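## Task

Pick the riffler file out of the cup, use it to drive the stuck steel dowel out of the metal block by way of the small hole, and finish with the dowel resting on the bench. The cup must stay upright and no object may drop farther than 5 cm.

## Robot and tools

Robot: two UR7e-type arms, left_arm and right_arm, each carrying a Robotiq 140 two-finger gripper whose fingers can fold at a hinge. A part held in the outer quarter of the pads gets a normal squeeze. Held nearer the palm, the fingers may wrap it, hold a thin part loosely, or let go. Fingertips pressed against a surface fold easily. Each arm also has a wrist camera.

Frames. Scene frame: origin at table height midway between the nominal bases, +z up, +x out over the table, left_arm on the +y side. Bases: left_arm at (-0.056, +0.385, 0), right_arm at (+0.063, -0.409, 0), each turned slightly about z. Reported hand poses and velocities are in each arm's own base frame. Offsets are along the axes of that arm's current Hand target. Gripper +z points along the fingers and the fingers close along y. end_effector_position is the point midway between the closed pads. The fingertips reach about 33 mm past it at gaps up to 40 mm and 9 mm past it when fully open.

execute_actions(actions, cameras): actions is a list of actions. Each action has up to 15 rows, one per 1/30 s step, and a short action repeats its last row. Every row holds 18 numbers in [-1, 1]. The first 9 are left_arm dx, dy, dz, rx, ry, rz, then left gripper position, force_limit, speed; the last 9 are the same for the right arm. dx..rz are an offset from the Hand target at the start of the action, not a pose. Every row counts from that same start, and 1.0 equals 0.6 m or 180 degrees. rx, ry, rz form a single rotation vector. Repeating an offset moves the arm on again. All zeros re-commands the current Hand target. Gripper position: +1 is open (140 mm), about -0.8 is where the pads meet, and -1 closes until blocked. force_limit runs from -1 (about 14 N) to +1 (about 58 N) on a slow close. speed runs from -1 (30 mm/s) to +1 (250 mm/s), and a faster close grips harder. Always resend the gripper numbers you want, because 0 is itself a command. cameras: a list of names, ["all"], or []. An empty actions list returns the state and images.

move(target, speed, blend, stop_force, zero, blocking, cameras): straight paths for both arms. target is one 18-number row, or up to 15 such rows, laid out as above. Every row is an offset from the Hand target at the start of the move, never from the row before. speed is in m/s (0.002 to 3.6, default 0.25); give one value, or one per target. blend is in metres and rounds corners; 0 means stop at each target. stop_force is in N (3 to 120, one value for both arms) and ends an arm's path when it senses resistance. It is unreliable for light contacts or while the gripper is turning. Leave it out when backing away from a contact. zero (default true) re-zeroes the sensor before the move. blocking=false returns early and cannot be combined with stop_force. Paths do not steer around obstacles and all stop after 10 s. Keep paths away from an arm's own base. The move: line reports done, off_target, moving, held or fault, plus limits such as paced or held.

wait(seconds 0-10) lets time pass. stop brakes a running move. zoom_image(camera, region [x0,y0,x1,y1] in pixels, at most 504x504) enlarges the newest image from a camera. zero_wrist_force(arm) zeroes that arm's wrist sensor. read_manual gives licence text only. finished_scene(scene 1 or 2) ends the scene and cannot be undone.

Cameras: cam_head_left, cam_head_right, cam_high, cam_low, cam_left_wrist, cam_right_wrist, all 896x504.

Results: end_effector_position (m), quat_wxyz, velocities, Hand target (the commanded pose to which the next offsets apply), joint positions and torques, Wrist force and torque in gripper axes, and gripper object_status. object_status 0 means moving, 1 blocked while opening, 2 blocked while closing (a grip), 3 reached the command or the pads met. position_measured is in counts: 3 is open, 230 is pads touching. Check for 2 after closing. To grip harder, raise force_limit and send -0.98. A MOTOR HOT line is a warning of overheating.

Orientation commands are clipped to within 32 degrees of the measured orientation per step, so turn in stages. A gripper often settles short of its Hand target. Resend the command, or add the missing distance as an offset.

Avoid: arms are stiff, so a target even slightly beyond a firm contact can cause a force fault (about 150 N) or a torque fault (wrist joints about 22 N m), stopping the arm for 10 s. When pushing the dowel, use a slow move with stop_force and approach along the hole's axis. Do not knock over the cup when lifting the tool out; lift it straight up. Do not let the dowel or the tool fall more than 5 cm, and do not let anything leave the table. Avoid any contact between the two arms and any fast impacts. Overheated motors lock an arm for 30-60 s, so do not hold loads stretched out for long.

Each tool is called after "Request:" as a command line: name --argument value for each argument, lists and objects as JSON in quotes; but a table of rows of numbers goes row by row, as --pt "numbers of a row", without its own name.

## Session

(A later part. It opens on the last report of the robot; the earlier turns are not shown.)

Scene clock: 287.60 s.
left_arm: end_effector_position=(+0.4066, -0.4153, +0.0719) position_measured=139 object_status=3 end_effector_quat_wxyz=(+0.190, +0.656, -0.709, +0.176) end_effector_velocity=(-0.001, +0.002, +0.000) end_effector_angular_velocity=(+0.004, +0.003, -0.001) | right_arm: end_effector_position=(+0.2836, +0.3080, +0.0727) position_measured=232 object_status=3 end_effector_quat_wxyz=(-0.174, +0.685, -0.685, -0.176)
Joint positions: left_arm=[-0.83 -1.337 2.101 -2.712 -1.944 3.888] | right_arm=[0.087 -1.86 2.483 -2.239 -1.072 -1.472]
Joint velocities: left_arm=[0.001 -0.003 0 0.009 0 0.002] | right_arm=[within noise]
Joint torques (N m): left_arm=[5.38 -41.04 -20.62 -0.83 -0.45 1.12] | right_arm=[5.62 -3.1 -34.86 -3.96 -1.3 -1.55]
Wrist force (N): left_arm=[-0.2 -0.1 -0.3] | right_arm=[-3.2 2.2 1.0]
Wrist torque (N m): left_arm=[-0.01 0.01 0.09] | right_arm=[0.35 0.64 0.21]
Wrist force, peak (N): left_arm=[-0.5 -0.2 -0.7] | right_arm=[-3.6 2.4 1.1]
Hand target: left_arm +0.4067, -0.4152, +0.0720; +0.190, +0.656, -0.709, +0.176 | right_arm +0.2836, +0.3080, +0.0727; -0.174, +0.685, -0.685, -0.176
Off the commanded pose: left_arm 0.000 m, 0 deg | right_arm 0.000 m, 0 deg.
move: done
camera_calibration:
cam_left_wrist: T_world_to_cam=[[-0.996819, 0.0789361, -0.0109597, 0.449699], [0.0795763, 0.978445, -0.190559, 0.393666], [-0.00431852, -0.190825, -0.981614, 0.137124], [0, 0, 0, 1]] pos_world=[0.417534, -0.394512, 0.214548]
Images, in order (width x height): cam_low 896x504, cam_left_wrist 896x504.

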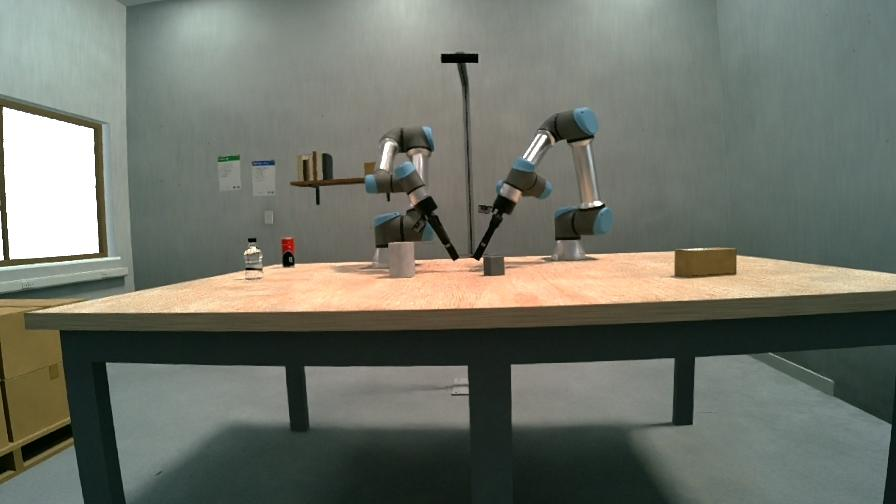

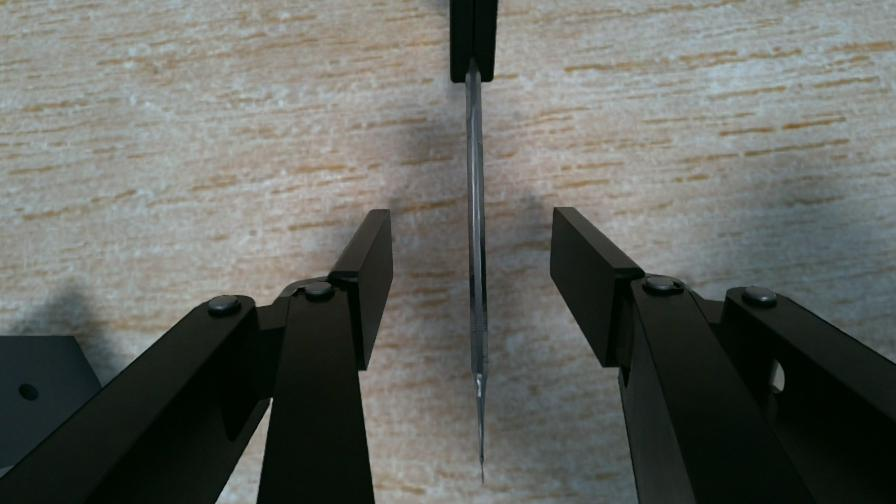

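Request:
move --target '[0, 0, 0, 0, 0, 0, -1, 1, -1, 0, 0, 0, 0, 0, 0, -1, 1, -1]' --cameras '["cam_left_wrist"]'

Request:
zoom_image --camera "cam_left_wrist" --region '[320, 20, 640, 500]'

Scene clock: 294.00 s.
left_arm: end_effector_position=(+0.4066, -0.4152, +0.0720) position_measured=225 object_status=0 end_effector_quat_wxyz=(+0.190, +0.656, -0.709, +0.176) | right_arm: end_effector_position=(+0.2836, +0.3080, +0.0727) position_measured=232 object_status=3 end_effector_quat_wxyz=(-0.175, +0.685, -0.685, -0.176)
Joint positions: left_arm=[-0.83 -1.337 2.101 -2.711 -1.944 3.889] | right_arm=[0.087 -1.86 2.483 -2.239 -1.072 -1.472]
Joint torques (N m): left_arm=[10.98 -40.76 -26.07 -4.38 1.26 1.24] | right_arm=[3.9 -4.47 -25.77 -1.99 -0.02 -1.66]
Wrist force (N): left_arm=[-1.7 6.1 -1.4] | right_arm=[-1.3 -3.7 0.2]
Wrist torque (N m): left_arm=[-0.21 0.10 0.41] | right_arm=[0.52 0.64 0.34]
Wrist force, peak (N): left_arm=[-1.7 6.1 -1.4] | right_arm=[-3.6 2.5 1.1]
Hand target: left_arm +0.4067, -0.4152, +0.0720; +0.190, +0.656, -0.709, +0.176 | right_arm +0.2836, +0.3080, +0.0727; -0.174, +0.685, -0.685, -0.176
Off the commanded pose: left_arm 0.000 m, 0 deg | right_arm 0.000 m, 0 deg.
move: done
camera_calibration:
cam_left_wrist: T_world_to_cam=[[-0.996818, 0.0789637, -0.0108636, 0.449789], [0.079585, 0.978443, -0.190567, 0.393675], [-0.00441853, -0.190825, -0.981614, 0.137264], [0, 0, 0, 1]] pos_world=[0.417634, -0.394512, 0.214648]
Images, in order (width x height): cam_left_wrist 896x504.

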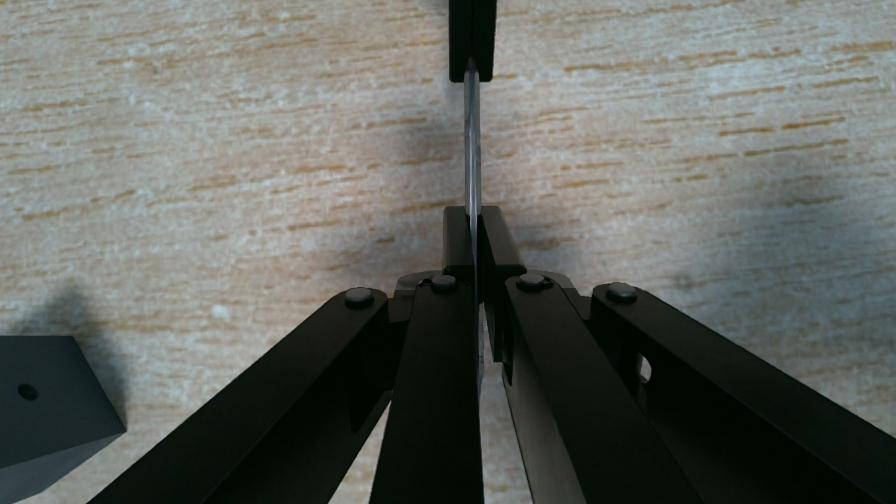

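Scaled by 1.050 from the camera's 896x504 image, which has a finer 1280x720 frame.

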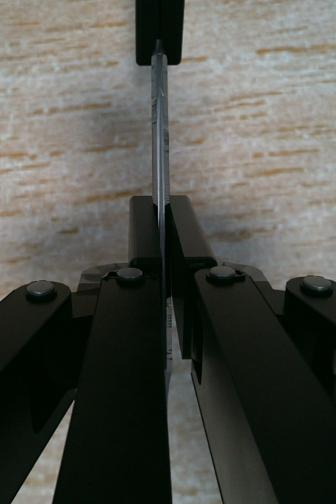

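Request:
wait --seconds 0.5

Scene clock: 295.53 s.
left_arm: end_effector_position=(+0.4067, -0.4152, +0.0720) position_measured=225 object_status=2 end_effector_quat_wxyz=(+0.190, +0.656, -0.709, +0.176) | right_arm: end_effector_position=(+0.2836, +0.3080, +0.0727) position_measured=232 object_status=3 end_effector_quat_wxyz=(-0.174, +0.685, -0.685, -0.176)
Joint positions: left_arm=[-0.83 -1.337 2.101 -2.711 -1.944 3.889] | right_arm=[0.087 -1.86 2.483 -2.239 -1.072 -1.472]
Joint torques (N m): left_arm=[11.09 -40.36 -27.45 -7.07 1.17 1.28] | right_arm=[3.73 -6.5 -13.65 -1.33 1.87 -1.5]
Wrist force (N): left_arm=[-1.6 6.1 -1.3] | right_arm=[-1.5 -3.7 0.8]
Wrist torque (N m): left_arm=[-0.23 0.07 0.42] | right_arm=[0.52 0.68 0.34]
Wrist force, peak (N): left_arm=[-1.8 6.2 -1.3] | right_arm=[-1.5 -4.0 0.5]
Hand target: left_arm +0.4067, -0.4152, +0.0720; +0.190, +0.656, -0.709, +0.176 | right_arm +0.2836, +0.3080, +0.0727; -0.174, +0.685, -0.685, -0.176
Tool commands: left_gripper/position=-1.0 left_gripper/force_limit=+1.0 left_gripper/speed=-1.0 right_gripper/position=-1.0 right_gripper/force_limit=+1.0 right_gripper/speed=-1.0
Off the commanded pose: left_arm 0.000 m, 0 deg | right_arm 0.000 m, 0 deg.
wait: 0.50 s; at rest from the start

Request:
move --pt "0 0 0 0 0 0 -0.55 1 -1 0 0 0 0 0 0 -1 1 -1" --pt "0.026 0 0.015 0 0 0 -0.55 1 -1 0 0 0 0 0 0 -1 1 -1" --pt "0.026 0 0.015 0 0 0 -1 1 -1 0 0 0 0 0 0 -1 1 -1" --speed 0.06 --cameras '["cam_left_wrist"]'

Request:
zoom_image --camera "cam_left_wrist" --region '[320, 20, 640, 500]'

Scene clock: 330.77 s.
left_arm: end_effector_position=(+0.4052, -0.4331, +0.0720) position_measured=225 object_status=0 end_effector_quat_wxyz=(+0.190, +0.656, -0.709, +0.176) | right_arm: end_effector_position=(+0.2836, +0.3080, +0.0727) position_measured=232 object_status=3 end_effector_quat_wxyz=(-0.175, +0.685, -0.685, -0.176)
Joint positions: left_arm=[-0.857 -1.318 2.077 -2.717 -1.934 3.862] | right_arm=[0.087 -1.86 2.483 -2.239 -1.072 -1.472]
Joint torques (N m): left_arm=[11.11 -42.82 -23.12 -4.06 1.26 1.23] | right_arm=[1.21 -7.42 -14.54 -0.03 1.03 -1.47]
Wrist force (N): left_arm=[-3.4 7.5 -2.2] | right_arm=[0.1 -4.7 -0.1]
Wrist torque (N m): left_arm=[-0.17 0.10 0.39] | right_arm=[0.57 0.67 0.35]
Wrist force, peak (N): left_arm=[-3.4 7.5 -2.2] | right_arm=[0.2 -4.7 -0.1]
Hand target: left_arm +0.4053, -0.4332, +0.0720; +0.190, +0.656, -0.709, +0.176 | right_arm +0.2836, +0.3080, +0.0727; -0.174, +0.685, -0.685, -0.176
Off the commanded pose: left_arm 0.000 m, 0 deg | right_arm 0.000 m, 0 deg.
move: done
camera_calibration:
cam_left_wrist: T_world_to_cam=[[-0.996819, 0.0789361, -0.0109597, 0.449817], [0.0795763, 0.978445, -0.190559, 0.411303], [-0.00431852, -0.190825, -0.981614, 0.133801], [0, 0, 0, 1]] pos_world=[0.416234, -0.412412, 0.214648]
Images, in order (width x height): cam_left_wrist 896x504.

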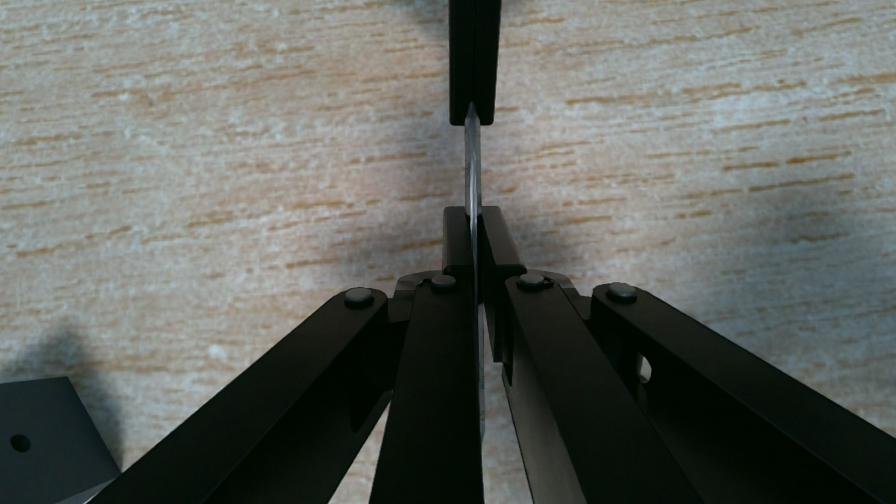

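Scaled by 1.050 from the camera's 896x504 image, which has a finer 1280x720 frame.

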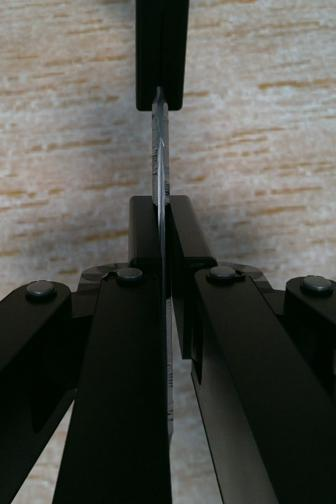

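Request:
move --pt "0 0 0 0 0 0 -1 1 -1 0 0 0 0 0 0 -0.55 1 -1" --pt "0 0 0 0 0 0 -1 1 -1 0 0 -0.1667 0 0 0 -0.55 1 -1" --speed 0.12 --cameras '["cam_left_wrist", "cam_right_wrist"]'

Request:
zoom_image --camera "cam_left_wrist" --region '[380, 0, 560, 240]'

Request:
zoom_image --camera "cam_right_wrist" --region '[300, 0, 620, 300]'

Scene clock: 343.43 s.
left_arm: end_effector_position=(+0.4053, -0.4332, +0.0720) position_measured=225 object_status=2 end_effector_quat_wxyz=(+0.190, +0.656, -0.709, +0.176) | right_arm: end_effector_position=(+0.2838, +0.2600, +0.1605) position_measured=199 object_status=3 end_effector_quat_wxyz=(-0.175, +0.685, -0.685, -0.176)
Joint positions: left_arm=[-0.857 -1.318 2.077 -2.717 -1.934 3.862] | right_arm=[-0.081 -2.075 2.324 -1.774 -1.072 -1.664]
Joint torques (N m): left_arm=[3.91 -38.07 -13.04 -0.74 -1.93 1] | right_arm=[3.45 0.81 -15.57 -1.64 3.5 0.27]
Wrist force (N): left_arm=[-0.7 -0.2 0.3] | right_arm=[-3.4 2.3 0.6]
Wrist torque (N m): left_arm=[-0.03 0.08 0.09] | right_arm=[0.40 0.65 0.21]
Wrist force, peak (N): left_arm=[-3.4 7.4 -2.3] | right_arm=[0.0 -5.1 -0.3]
Hand target: left_arm +0.4053, -0.4332, +0.0720; +0.190, +0.656, -0.709, +0.176 | right_arm +0.2837, +0.2600, +0.1604; -0.174, +0.685, -0.685, -0.176
Off the commanded pose: left_arm 0.000 m, 0 deg | right_arm 0.000 m, 0 deg.
move: done
camera_calibration:
cam_left_wrist: T_world_to_cam=[[-0.996819, 0.078945, -0.0109614, 0.449822], [0.0795852, 0.978444, -0.190559, 0.411318], [-0.00431854, -0.190825, -0.981614, 0.133899], [0, 0, 0, 1]] pos_world=[0.416234, -0.412412, 0.214748]
cam_right_wrist: T_world_to_cam=[[-0.999671, 0.0249485, 0.0060339, 0.29242], [0.0211407, 0.666963, 0.744791, -0.293127], [0.014557, 0.744673, -0.66727, 0.0486325], [0, 0, 0, 1]] pos_world=[0.297813, 0.151994, 0.249005]
Images, in order (width x height): cam_left_wrist 896x504, cam_right_wrist 896x504.

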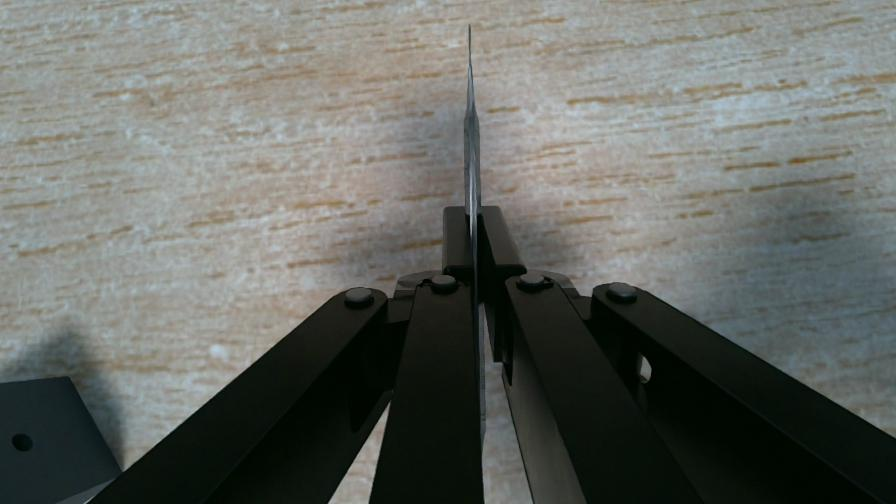

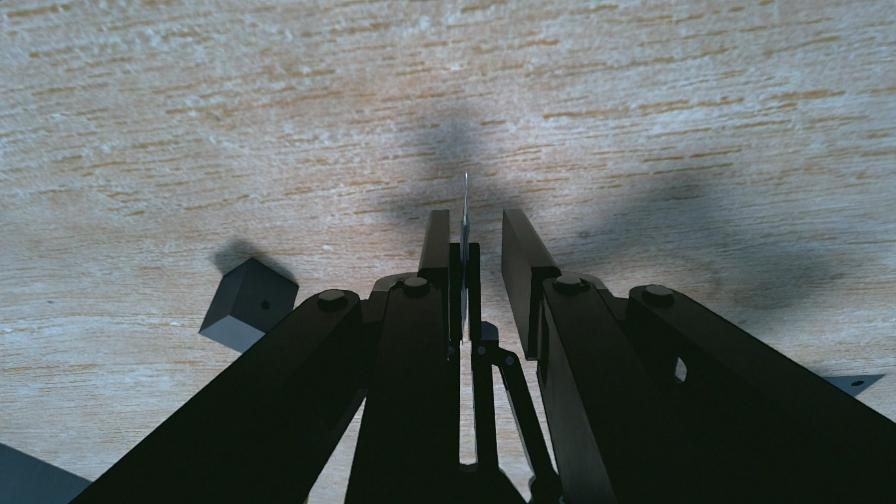

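Scaled by 2.100 from the camera's 896x504 image, which has a finer 1280x720 frame.

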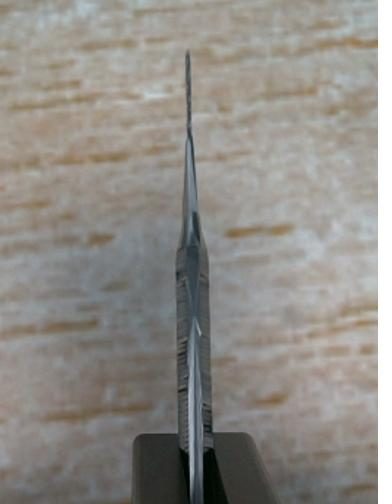

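Scaled by 1.575 from the camera's 896x504 image, which has a finer 1280x720 frame.

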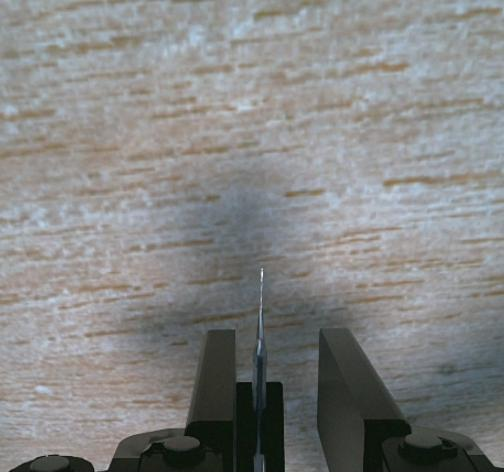

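Request:
move --pt "-0.2527 0.0322 -0.1458 0.165 0 -0.2858 -1 1 -1 0 0 -0.05 0 0 0 0.35 1 0" --pt "-0.2527 0.0322 -0.1458 0.165 0 -0.2858 -1 1 -1 -0.2875 -0.307 0.1573 -0.1716 0.0918 -0.674 0.35 1 0" --speed '[0.35, 0.45]' --cameras '["cam_left_wrist", "cam_right_wrist", "cam_head_left"]'

Request:
zoom_image --camera "cam_right_wrist" --region '[200, 0, 700, 320]'

Scene clock: 359.13 s.
left_arm: end_effector_position=(+0.3996, -0.2571, +0.0719) position_measured=225 object_status=2 end_effector_quat_wxyz=(+0.078, +0.921, -0.291, +0.247) | right_arm: end_effector_position=(+0.4677, +0.4569, +0.1602) position_measured=85 object_status=3 end_effector_quat_wxyz=(+0.000, +0.955, +0.296, +0.001) end_effector_velocity=(+0.000, +0.000, +0.001) end_effector_angular_velocity=(+0.000, -0.001, +0.004)
Joint positions: left_arm=[-0.983 -1.718 2.547 -2.894 -1.388 2.817] | right_arm=[0.569 -1.191 1.413 -1.794 -1.571 -3.174]
Joint velocities: left_arm=[within noise] | right_arm=[0 0 -0.001 0 0 -0.005]
Joint torques (N m): left_arm=[10.9 -3.15 -25.63 -6.32 -1.21 1.19] | right_arm=[-7.76 -47.02 -9.28 -0.97 1.62 -1.57]
Wrist force (N): left_arm=[-0.3 -0.2 0.0] | right_arm=[-1.3 2.2 -0.4]
Wrist torque (N m): left_arm=[-0.01 0.00 0.11] | right_arm=[0.40 0.33 0.31]
Wrist force, peak (N): left_arm=[0.9 -0.9 0.8] | right_arm=[-3.6 2.4 0.7]
Hand target: left_arm +0.3996, -0.2571, +0.0719; +0.078, +0.921, -0.291, +0.247 | right_arm +0.4677, +0.4568, +0.1601; +0.000, +0.955, +0.296, +0.001
Off the commanded pose: left_arm 0.000 m, 0 deg | right_arm 0.000 m, 0 deg.
move: done
camera_calibration:
cam_left_wrist: T_world_to_cam=[[-0.57533, -0.817859, -0.0101167, 0.0311647], [-0.801695, 0.566325, -0.191209, 0.485733], [0.162112, -0.101898, -0.981497, 0.123643], [0, 0, 0, 1]] pos_world=[0.387296, -0.236995, 0.214548]
cam_right_wrist: T_world_to_cam=[[0.544278, -0.838871, -0.00755707, 0.146091], [-0.789876, -0.515481, 0.332228, 0.557619], [-0.282592, -0.174855, -0.943169, 0.502413], [0, 0, 0, 1]] pos_world=[0.502913, 0.497843, 0.289707]
Images, in order (width x height): cam_head_left 896x504, cam_left_wrist 896x504, cam_right_wrist 896x504.

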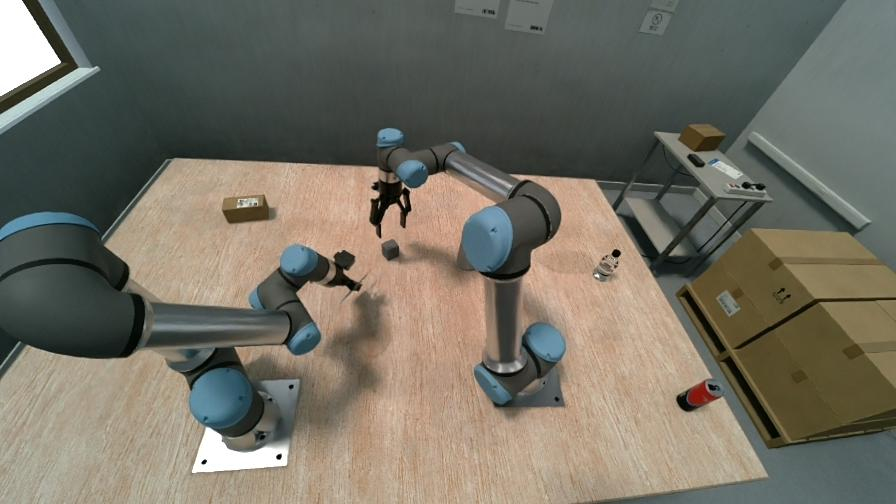

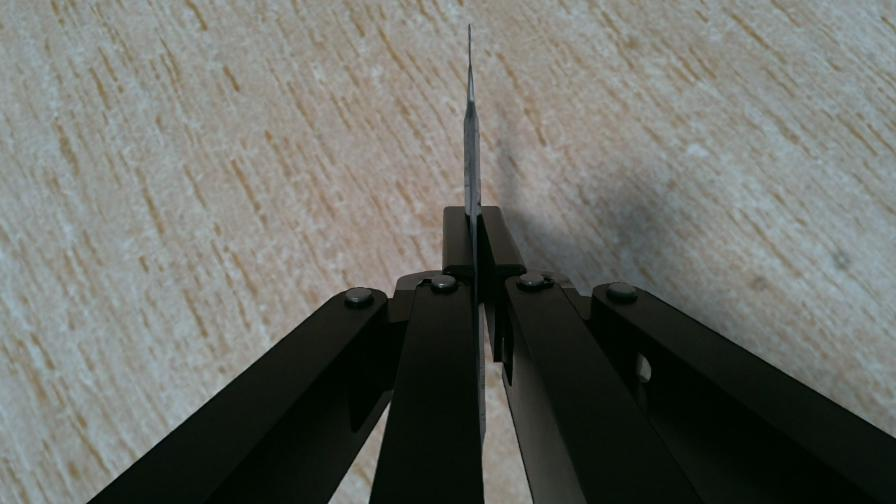

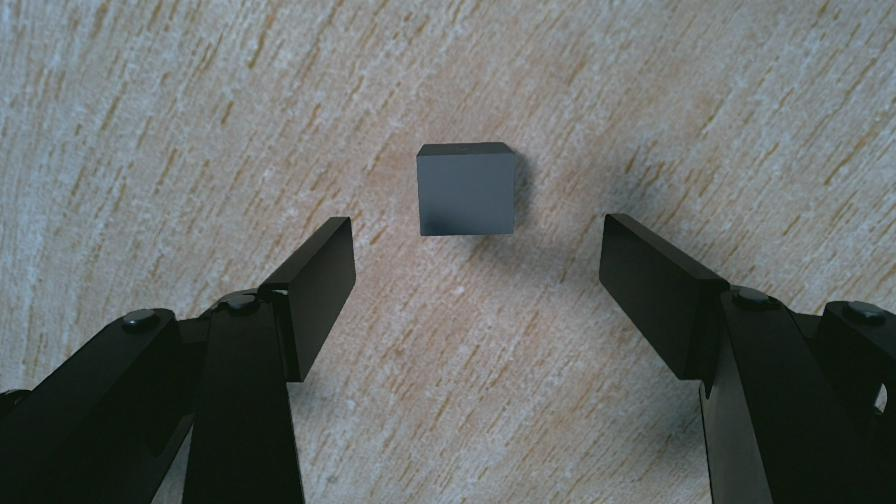

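Scaled by 1.008 from the camera's 896x504 image, which has a finer 1280x720 frame.

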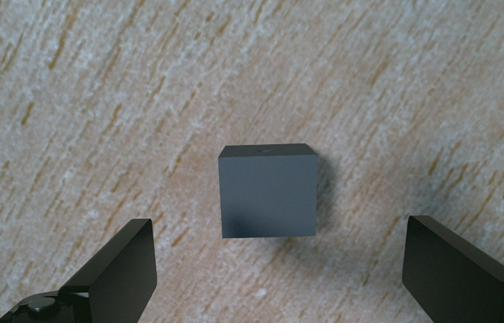

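Request:
move --pt "0 0 0 0 0 0 -1 1 -1 0.0042 -0.0077 0.1628 0 0 0 0.35 1 0" --pt "0 0 0 0 0 0 -1 1 -1 0.0042 -0.0077 0.1628 0 0 0 -1 0.6 -1" --speed '[0.15, 0.1]' --cameras '["cam_right_wrist", "cam_low"]'

Request:
zoom_image --camera "cam_low" --region '[420, 200, 560, 284]'

Scene clock: 369.27 s.
left_arm: end_effector_position=(+0.3996, -0.2571, +0.0719) position_measured=225 object_status=2 end_effector_quat_wxyz=(+0.078, +0.921, -0.291, +0.247) | right_arm: end_effector_position=(+0.4674, +0.4621, +0.0625) position_measured=155 object_status=0 end_effector_quat_wxyz=(+0.000, +0.955, +0.296, +0.001)
Joint positions: left_arm=[-0.983 -1.718 2.547 -2.894 -1.388 2.817] | right_arm=[0.576 -1.108 1.555 -2.019 -1.571 -3.167]
Joint torques (N m): left_arm=[11.43 -3.72 -26.35 -6.25 -1.14 1.29] | right_arm=[-7.04 -46.01 -30.82 -5.17 2.46 -1.23]
Wrist force (N): left_arm=[-0.2 -0.3 -0.1] | right_arm=[-5.2 2.7 -11.0]
Wrist torque (N m): left_arm=[-0.04 -0.01 0.11] | right_arm=[0.69 0.34 0.01]
Wrist force, peak (N): left_arm=[-0.5 -0.4 0.1] | right_arm=[-5.2 2.7 -11.0]
Hand target: left_arm +0.3996, -0.2571, +0.0719; +0.078, +0.921, -0.291, +0.247 | right_arm +0.4673, +0.4621, +0.0625; +0.000, +0.955, +0.296, +0.001
Off the commanded pose: left_arm 0.000 m, 0 deg | right_arm 0.000 m, 0 deg.
move: done
camera_calibration:
cam_right_wrist: T_world_to_cam=[[0.54441, -0.838785, -0.00752347, 0.149816], [-0.789786, -0.515588, 0.332276, 0.59244], [-0.282587, -0.174952, -0.943152, 0.411104], [0, 0, 0, 1]] pos_world=[0.502512, 0.503042, 0.192007]
Images, in order (width x height): cam_low 896x504, cam_right_wrist 896x504.

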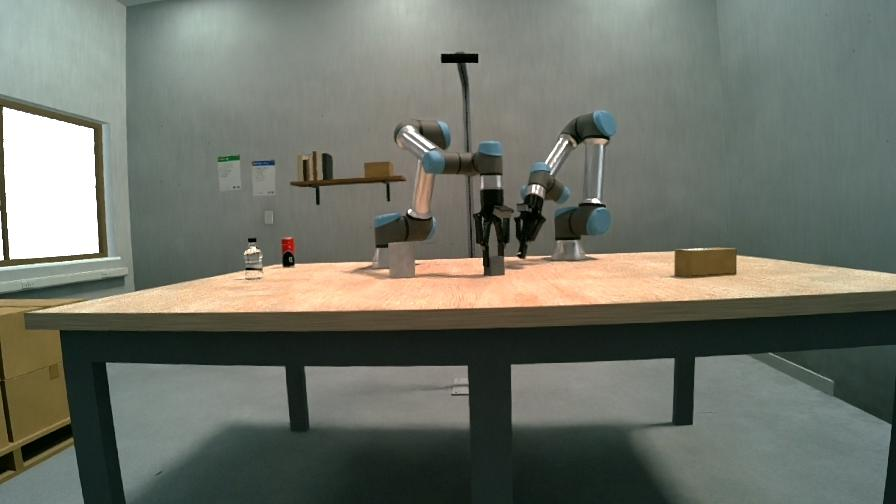

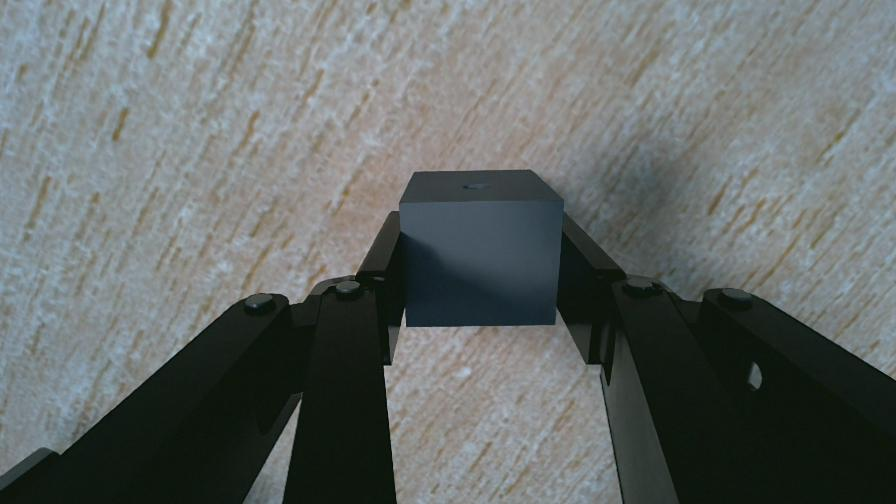

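Scaled by 3.600 from the camera's 896x504 image, which has a finer 1280x720 frame.

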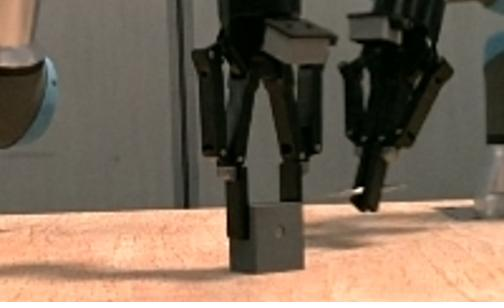

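Request:
move --pt "0 0 0 0 0 0 -1 1 -1 0 0 -0.0058 0 0 0 -1 0.6 -1" --pt "0 0 0 0 0 0 -1 1 -1 0 0 -0.0058 0 0 0.3611 -1 0.6 -1" --pt "0 0 0 0 0 0 -1 1 -1 0 0 -0.0005 0 0 0.3611 -1 0.6 -1" --speed '[0.03, 0.3, 0.02]' --cameras '["cam_right_wrist", "cam_left_wrist", "cam_low", "cam_head_left"]'

Request:
zoom_image --camera "cam_low" --region '[420, 200, 560, 284]'

Request:
zoom_image --camera "cam_head_left" --region '[310, 200, 450, 310]'

Scene clock: 379.60 s.
left_arm: end_effector_position=(+0.3996, -0.2571, +0.0719) position_measured=225 object_status=2 end_effector_quat_wxyz=(+0.078, +0.921, -0.291, +0.247) | right_arm: end_effector_position=(+0.4674, +0.4621, +0.0626) position_measured=155 object_status=2 end_effector_quat_wxyz=(+0.000, +0.965, -0.264, +0.001)
Joint positions: left_arm=[-0.983 -1.718 2.547 -2.894 -1.388 2.817] | right_arm=[0.576 -1.108 1.554 -2.018 -1.571 -2.032]
Joint torques (N m): left_arm=[10.29 -3.15 -26.3 -6.17 -1.16 1.35] | right_arm=[8.5 -46.41 -23.76 -1.87 -0.58 1.29]
Wrist force (N): left_arm=[-0.3 -0.1 -0.1] | right_arm=[-1.0 3.9 -2.9]
Wrist torque (N m): left_arm=[-0.01 0.01 0.11] | right_arm=[0.45 0.16 0.08]
Wrist force, peak (N): left_arm=[-0.5 -0.5 0.1] | right_arm=[-5.2 2.5 -11.2]
Hand target: left_arm +0.3996, -0.2571, +0.0719; +0.078, +0.921, -0.291, +0.247 | right_arm +0.4673, +0.4621, +0.0628; +0.000, +0.965, -0.264, +0.001
Off the commanded pose: left_arm 0.000 m, 0 deg | right_arm 0.000 m, 0 deg.
move: done
camera_calibration:
cam_left_wrist: T_world_to_cam=[[-0.57533, -0.817859, -0.0101167, 0.0311647], [-0.801695, 0.566325, -0.191209, 0.485733], [0.162112, -0.101898, -0.981497, 0.123643], [0, 0, 0, 1]] pos_world=[0.387296, -0.236995, 0.214548]
cam_right_wrist: T_world_to_cam=[[-0.530097, -0.847888, -0.00914707, 0.656316], [-0.801293, 0.497379, 0.332482, 0.129689], [-0.277358, 0.183577, -0.943065, 0.243177], [0, 0, 0, 1]] pos_world=[0.519277, 0.447337, 0.192216]
Images, in order (width x height): cam_head_left 896x504, cam_low 896x504, cam_left_wrist 896x504, cam_right_wrist 896x504.

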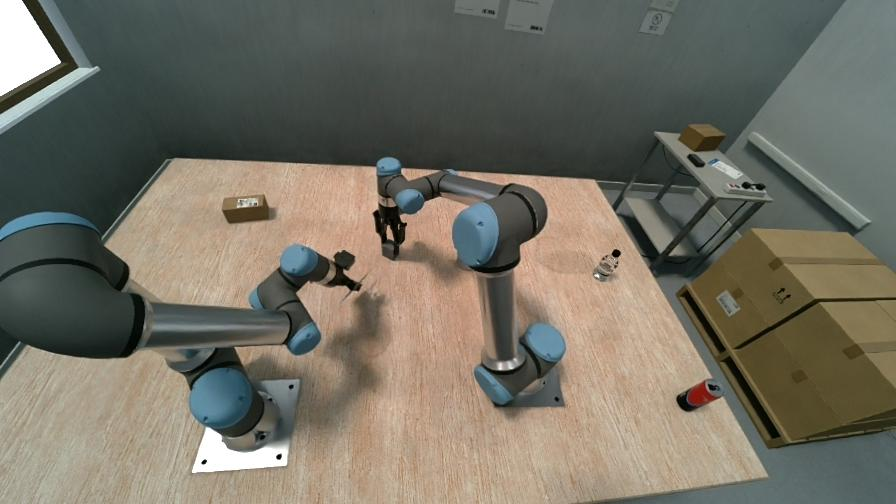

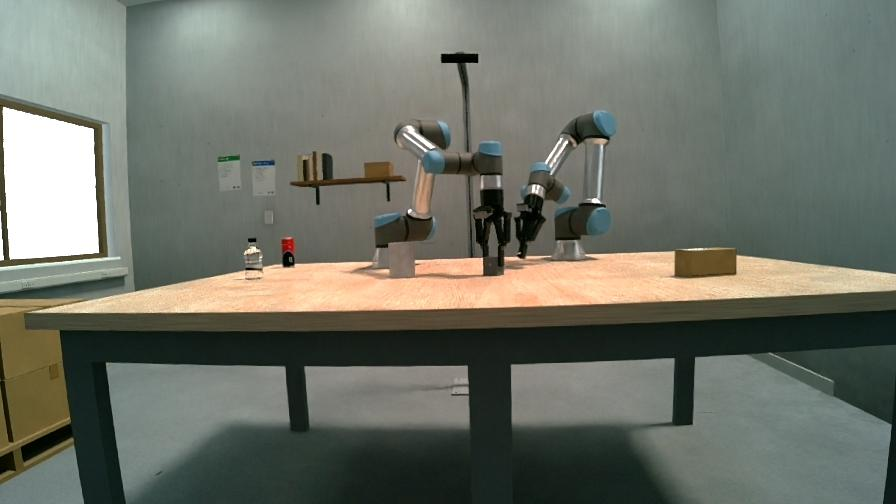

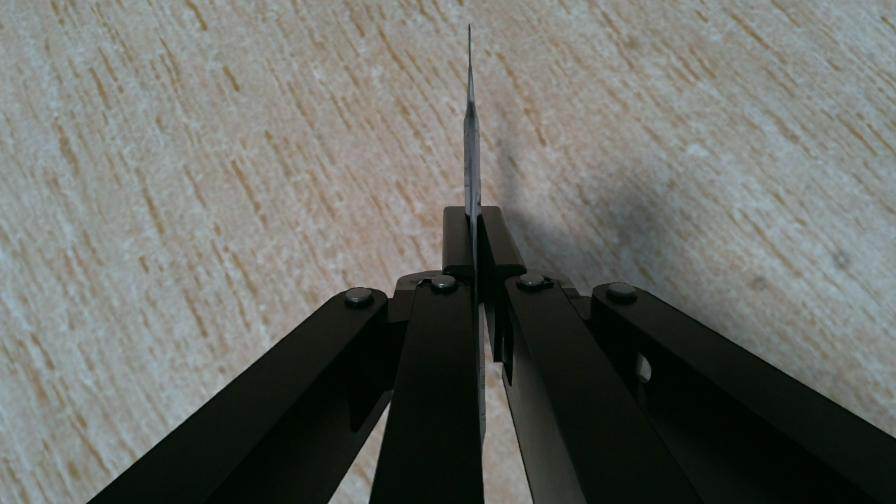

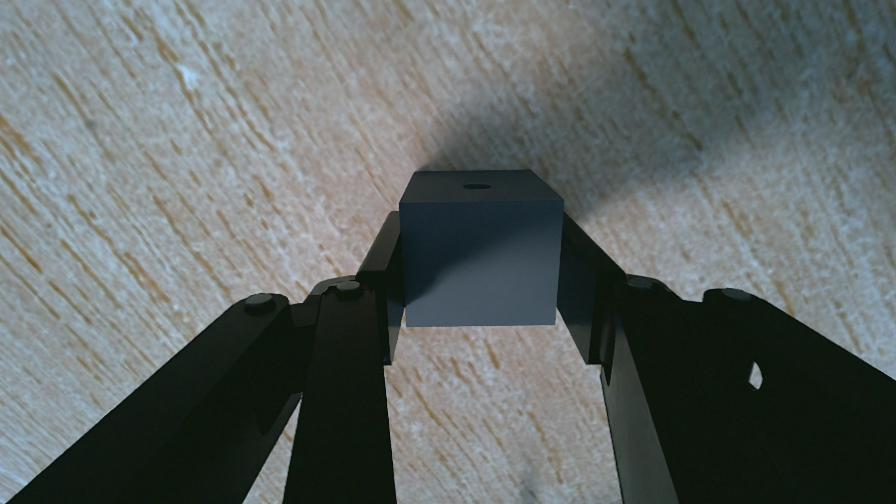

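Scaled by 3.600 from the camera's 896x504 image, which has a finer 1280x720 frame.

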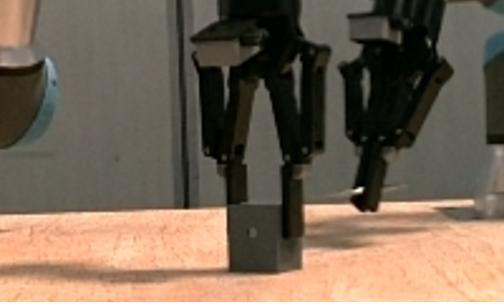

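Scaled by 3.600 from the camera's 896x504 image, which has a finer 1280x720 frame.

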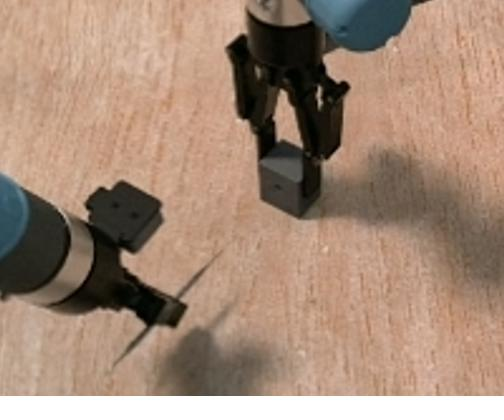

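Request:
move --target '[0.1227, 0, 0.0708, 0, 0, 0, -1, 1, -1, 0, 0, 0, 0, 0, 0, -1, 0.6, -1]' --speed 0.15 --cameras '["cam_left_wrist", "cam_low", "cam_head_left", "cam_head_right"]'

Request:
zoom_image --camera "cam_left_wrist" --region '[360, 0, 600, 240]'

Request:
zoom_image --camera "cam_head_left" --region '[340, 220, 420, 300]'

Request:
zoom_image --camera "cam_head_right" --region '[300, 220, 500, 320]'

Request:
zoom_image --camera "cam_low" --region '[460, 230, 560, 290]'

Scene clock: 388.60 s.
left_arm: end_effector_position=(+0.4691, -0.3058, +0.0719) position_measured=225 object_status=2 end_effector_quat_wxyz=(+0.078, +0.921, -0.291, +0.247) | right_arm: end_effector_position=(+0.4673, +0.4621, +0.0628) position_measured=155 object_status=2 end_effector_quat_wxyz=(+0.000, +0.965, -0.264, +0.001)
Joint positions: left_arm=[-0.901 -1.49 2.335 -2.922 -1.428 2.89] | right_arm=[0.576 -1.108 1.554 -2.018 -1.571 -2.032]
Joint torques (N m): left_arm=[-13.47 -19.03 -26.12 -3.14 1.22 -0.79] | right_arm=[4.41 -52 -34.81 -3.95 2.32 1.3]
Wrist force (N): left_arm=[-0.4 -0.2 -0.1] | right_arm=[-0.7 1.4 -0.2]
Wrist torque (N m): left_arm=[-0.03 0.03 -0.01] | right_arm=[0.57 0.27 0.14]
Wrist force, peak (N): left_arm=[-2.3 -0.3 -1.0] | right_arm=[-1.3 3.7 -3.2]
Hand target: left_arm +0.4692, -0.3060, +0.0720; +0.078, +0.921, -0.291, +0.247 | right_arm +0.4673, +0.4621, +0.0628; +0.000, +0.965, -0.264, +0.001
Off the commanded pose: left_arm 0.000 m, 0 deg | right_arm 0.000 m, 0 deg.
move: done
camera_calibration:
cam_left_wrist: T_world_to_cam=[[-0.575215, -0.81794, -0.0101142, 0.031302], [-0.801797, 0.566226, -0.191075, 0.5691], [0.162015, -0.1018, -0.981523, 0.107476], [0, 0, 0, 1]] pos_world=[0.456896, -0.285695, 0.214548]
Images, in order (width x height): cam_head_left 896x504, cam_head_right 896x504, cam_low 896x504, cam_left_wrist 896x504.

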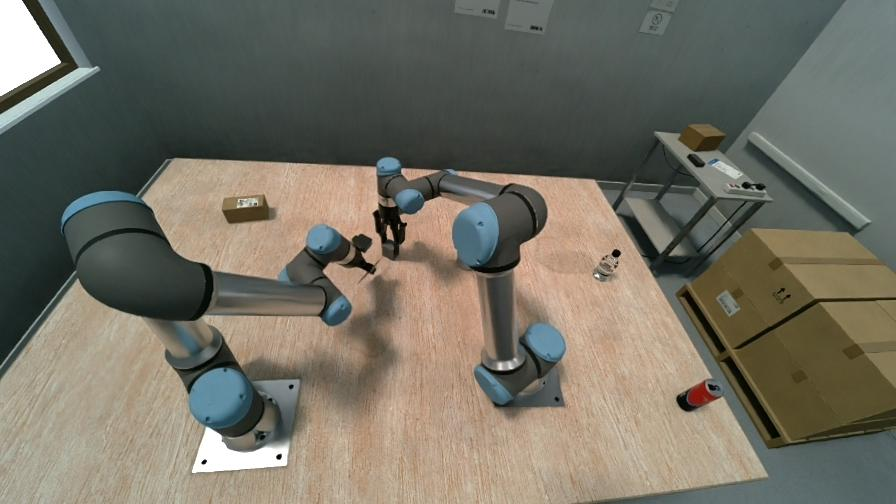

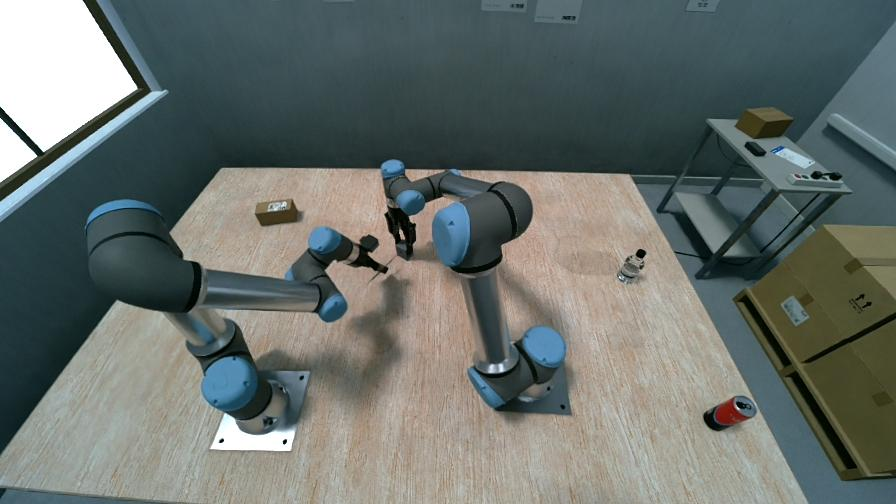

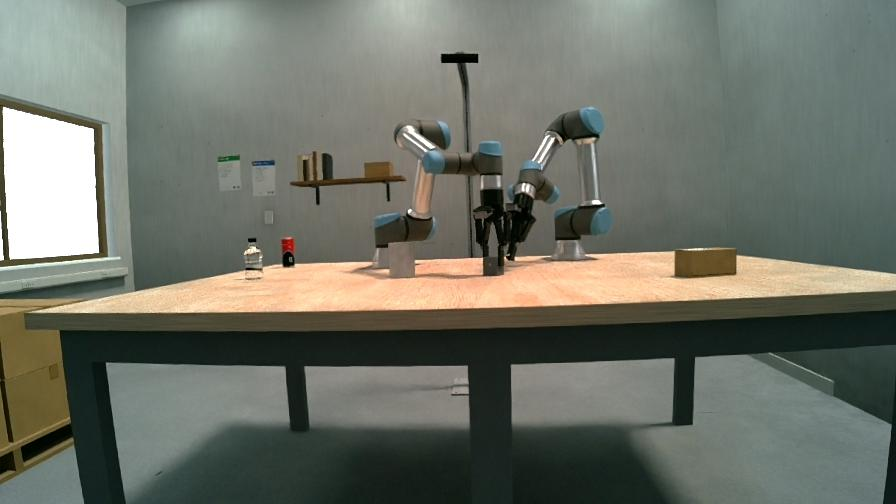

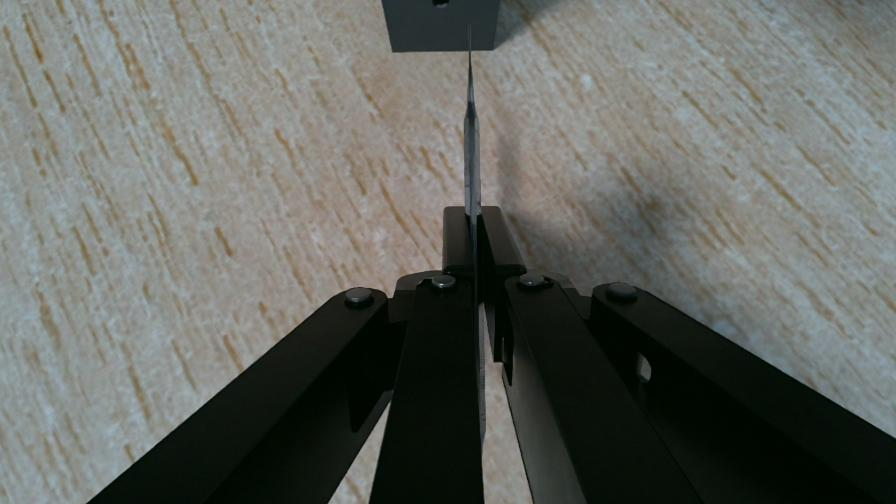

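Scaled by 2.100 from the camera's 896x504 image, which has a finer 1280x720 frame.

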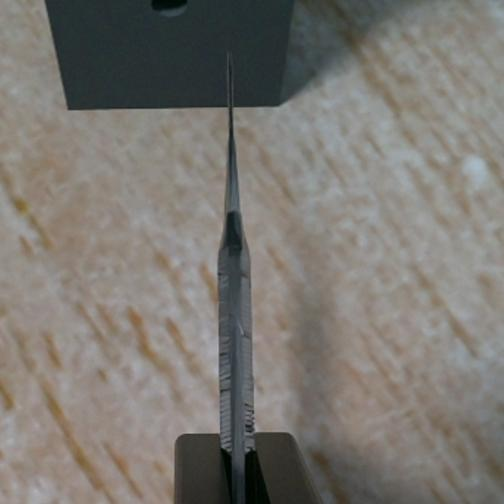

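Scaled by 6.300 from the camera's 896x504 image, which has a finer 1280x720 frame.

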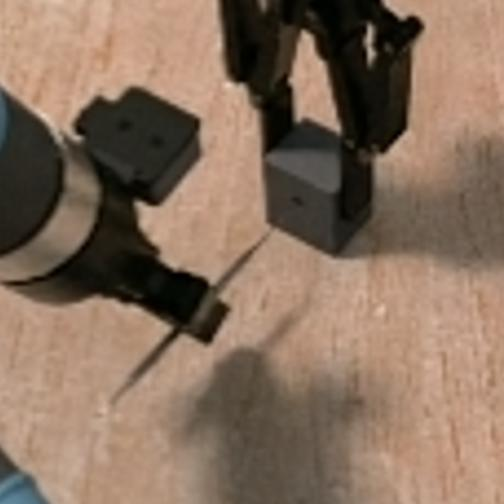

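Scaled by 2.520 from the camera's 896x504 image, which has a finer 1280x720 frame.

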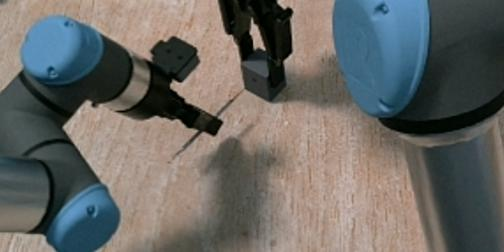

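Scaled by 5.040 from the camera's 896x504 image, which has a finer 1280x720 frame.

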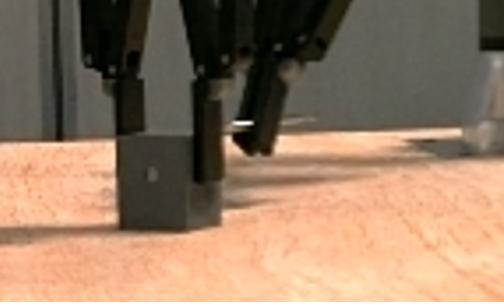

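Request:
move --target '[0.0125, 0, -0.02165, 0, 0, 0, -1, 1, -1, 0, 0, 0, 0, 0, 0, -1, 0.6, -1]' --speed 0.1 --cameras '["cam_left_wrist"]'

Request:
zoom_image --camera "cam_left_wrist" --region '[380, 0, 520, 120]'

Scene clock: 404.00 s.
left_arm: end_effector_position=(+0.4692, -0.3060, +0.0871) position_measured=225 object_status=2 end_effector_quat_wxyz=(+0.078, +0.921, -0.291, +0.247) | right_arm: end_effector_position=(+0.4673, +0.4621, +0.0628) position_measured=155 object_status=2 end_effector_quat_wxyz=(+0.000, +0.965, -0.264, +0.001)
Joint positions: left_arm=[-0.901 -1.526 2.318 -2.869 -1.428 2.89] | right_arm=[0.576 -1.108 1.554 -2.018 -1.571 -2.032]
Joint torques (N m): left_arm=[-11.22 -12.19 -12.05 -6.42 1.37 -0.39] | right_arm=[1.7 -50.75 -34.97 -4.05 2.27 0.96]
Wrist force (N): left_arm=[-0.3 -0.3 -0.2] | right_arm=[-0.9 1.2 -0.4]
Wrist torque (N m): left_arm=[-0.05 0.00 -0.01] | right_arm=[0.52 0.31 0.14]
Wrist force, peak (N): left_arm=[-0.7 -0.4 0.2] | right_arm=[-0.8 1.6 -0.3]
Hand target: left_arm +0.4692, -0.3060, +0.0870; +0.078, +0.921, -0.291, +0.247 | right_arm +0.4673, +0.4621, +0.0628; +0.000, +0.965, -0.264, +0.001
Off the commanded pose: left_arm 0.000 m, 0 deg | right_arm 0.000 m, 0 deg.
move: done
camera_calibration:
cam_left_wrist: T_world_to_cam=[[-0.575392, -0.817817, -0.0100236, 0.0314689], [-0.801629, 0.566348, -0.191418, 0.572098], [0.162222, -0.102105, -0.981457, 0.122188], [0, 0, 0, 1]] pos_world=[0.456896, -0.285795, 0.229748]
Images, in order (width x height): cam_left_wrist 896x504.

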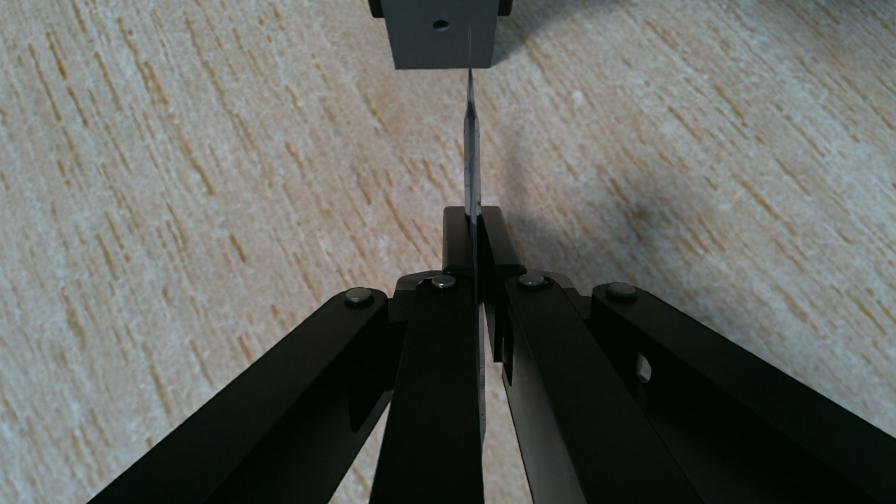

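Scaled by 3.600 from the camera's 896x504 image, which has a finer 1280x720 frame.

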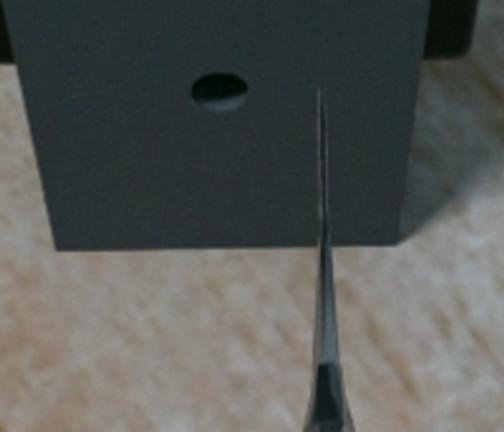

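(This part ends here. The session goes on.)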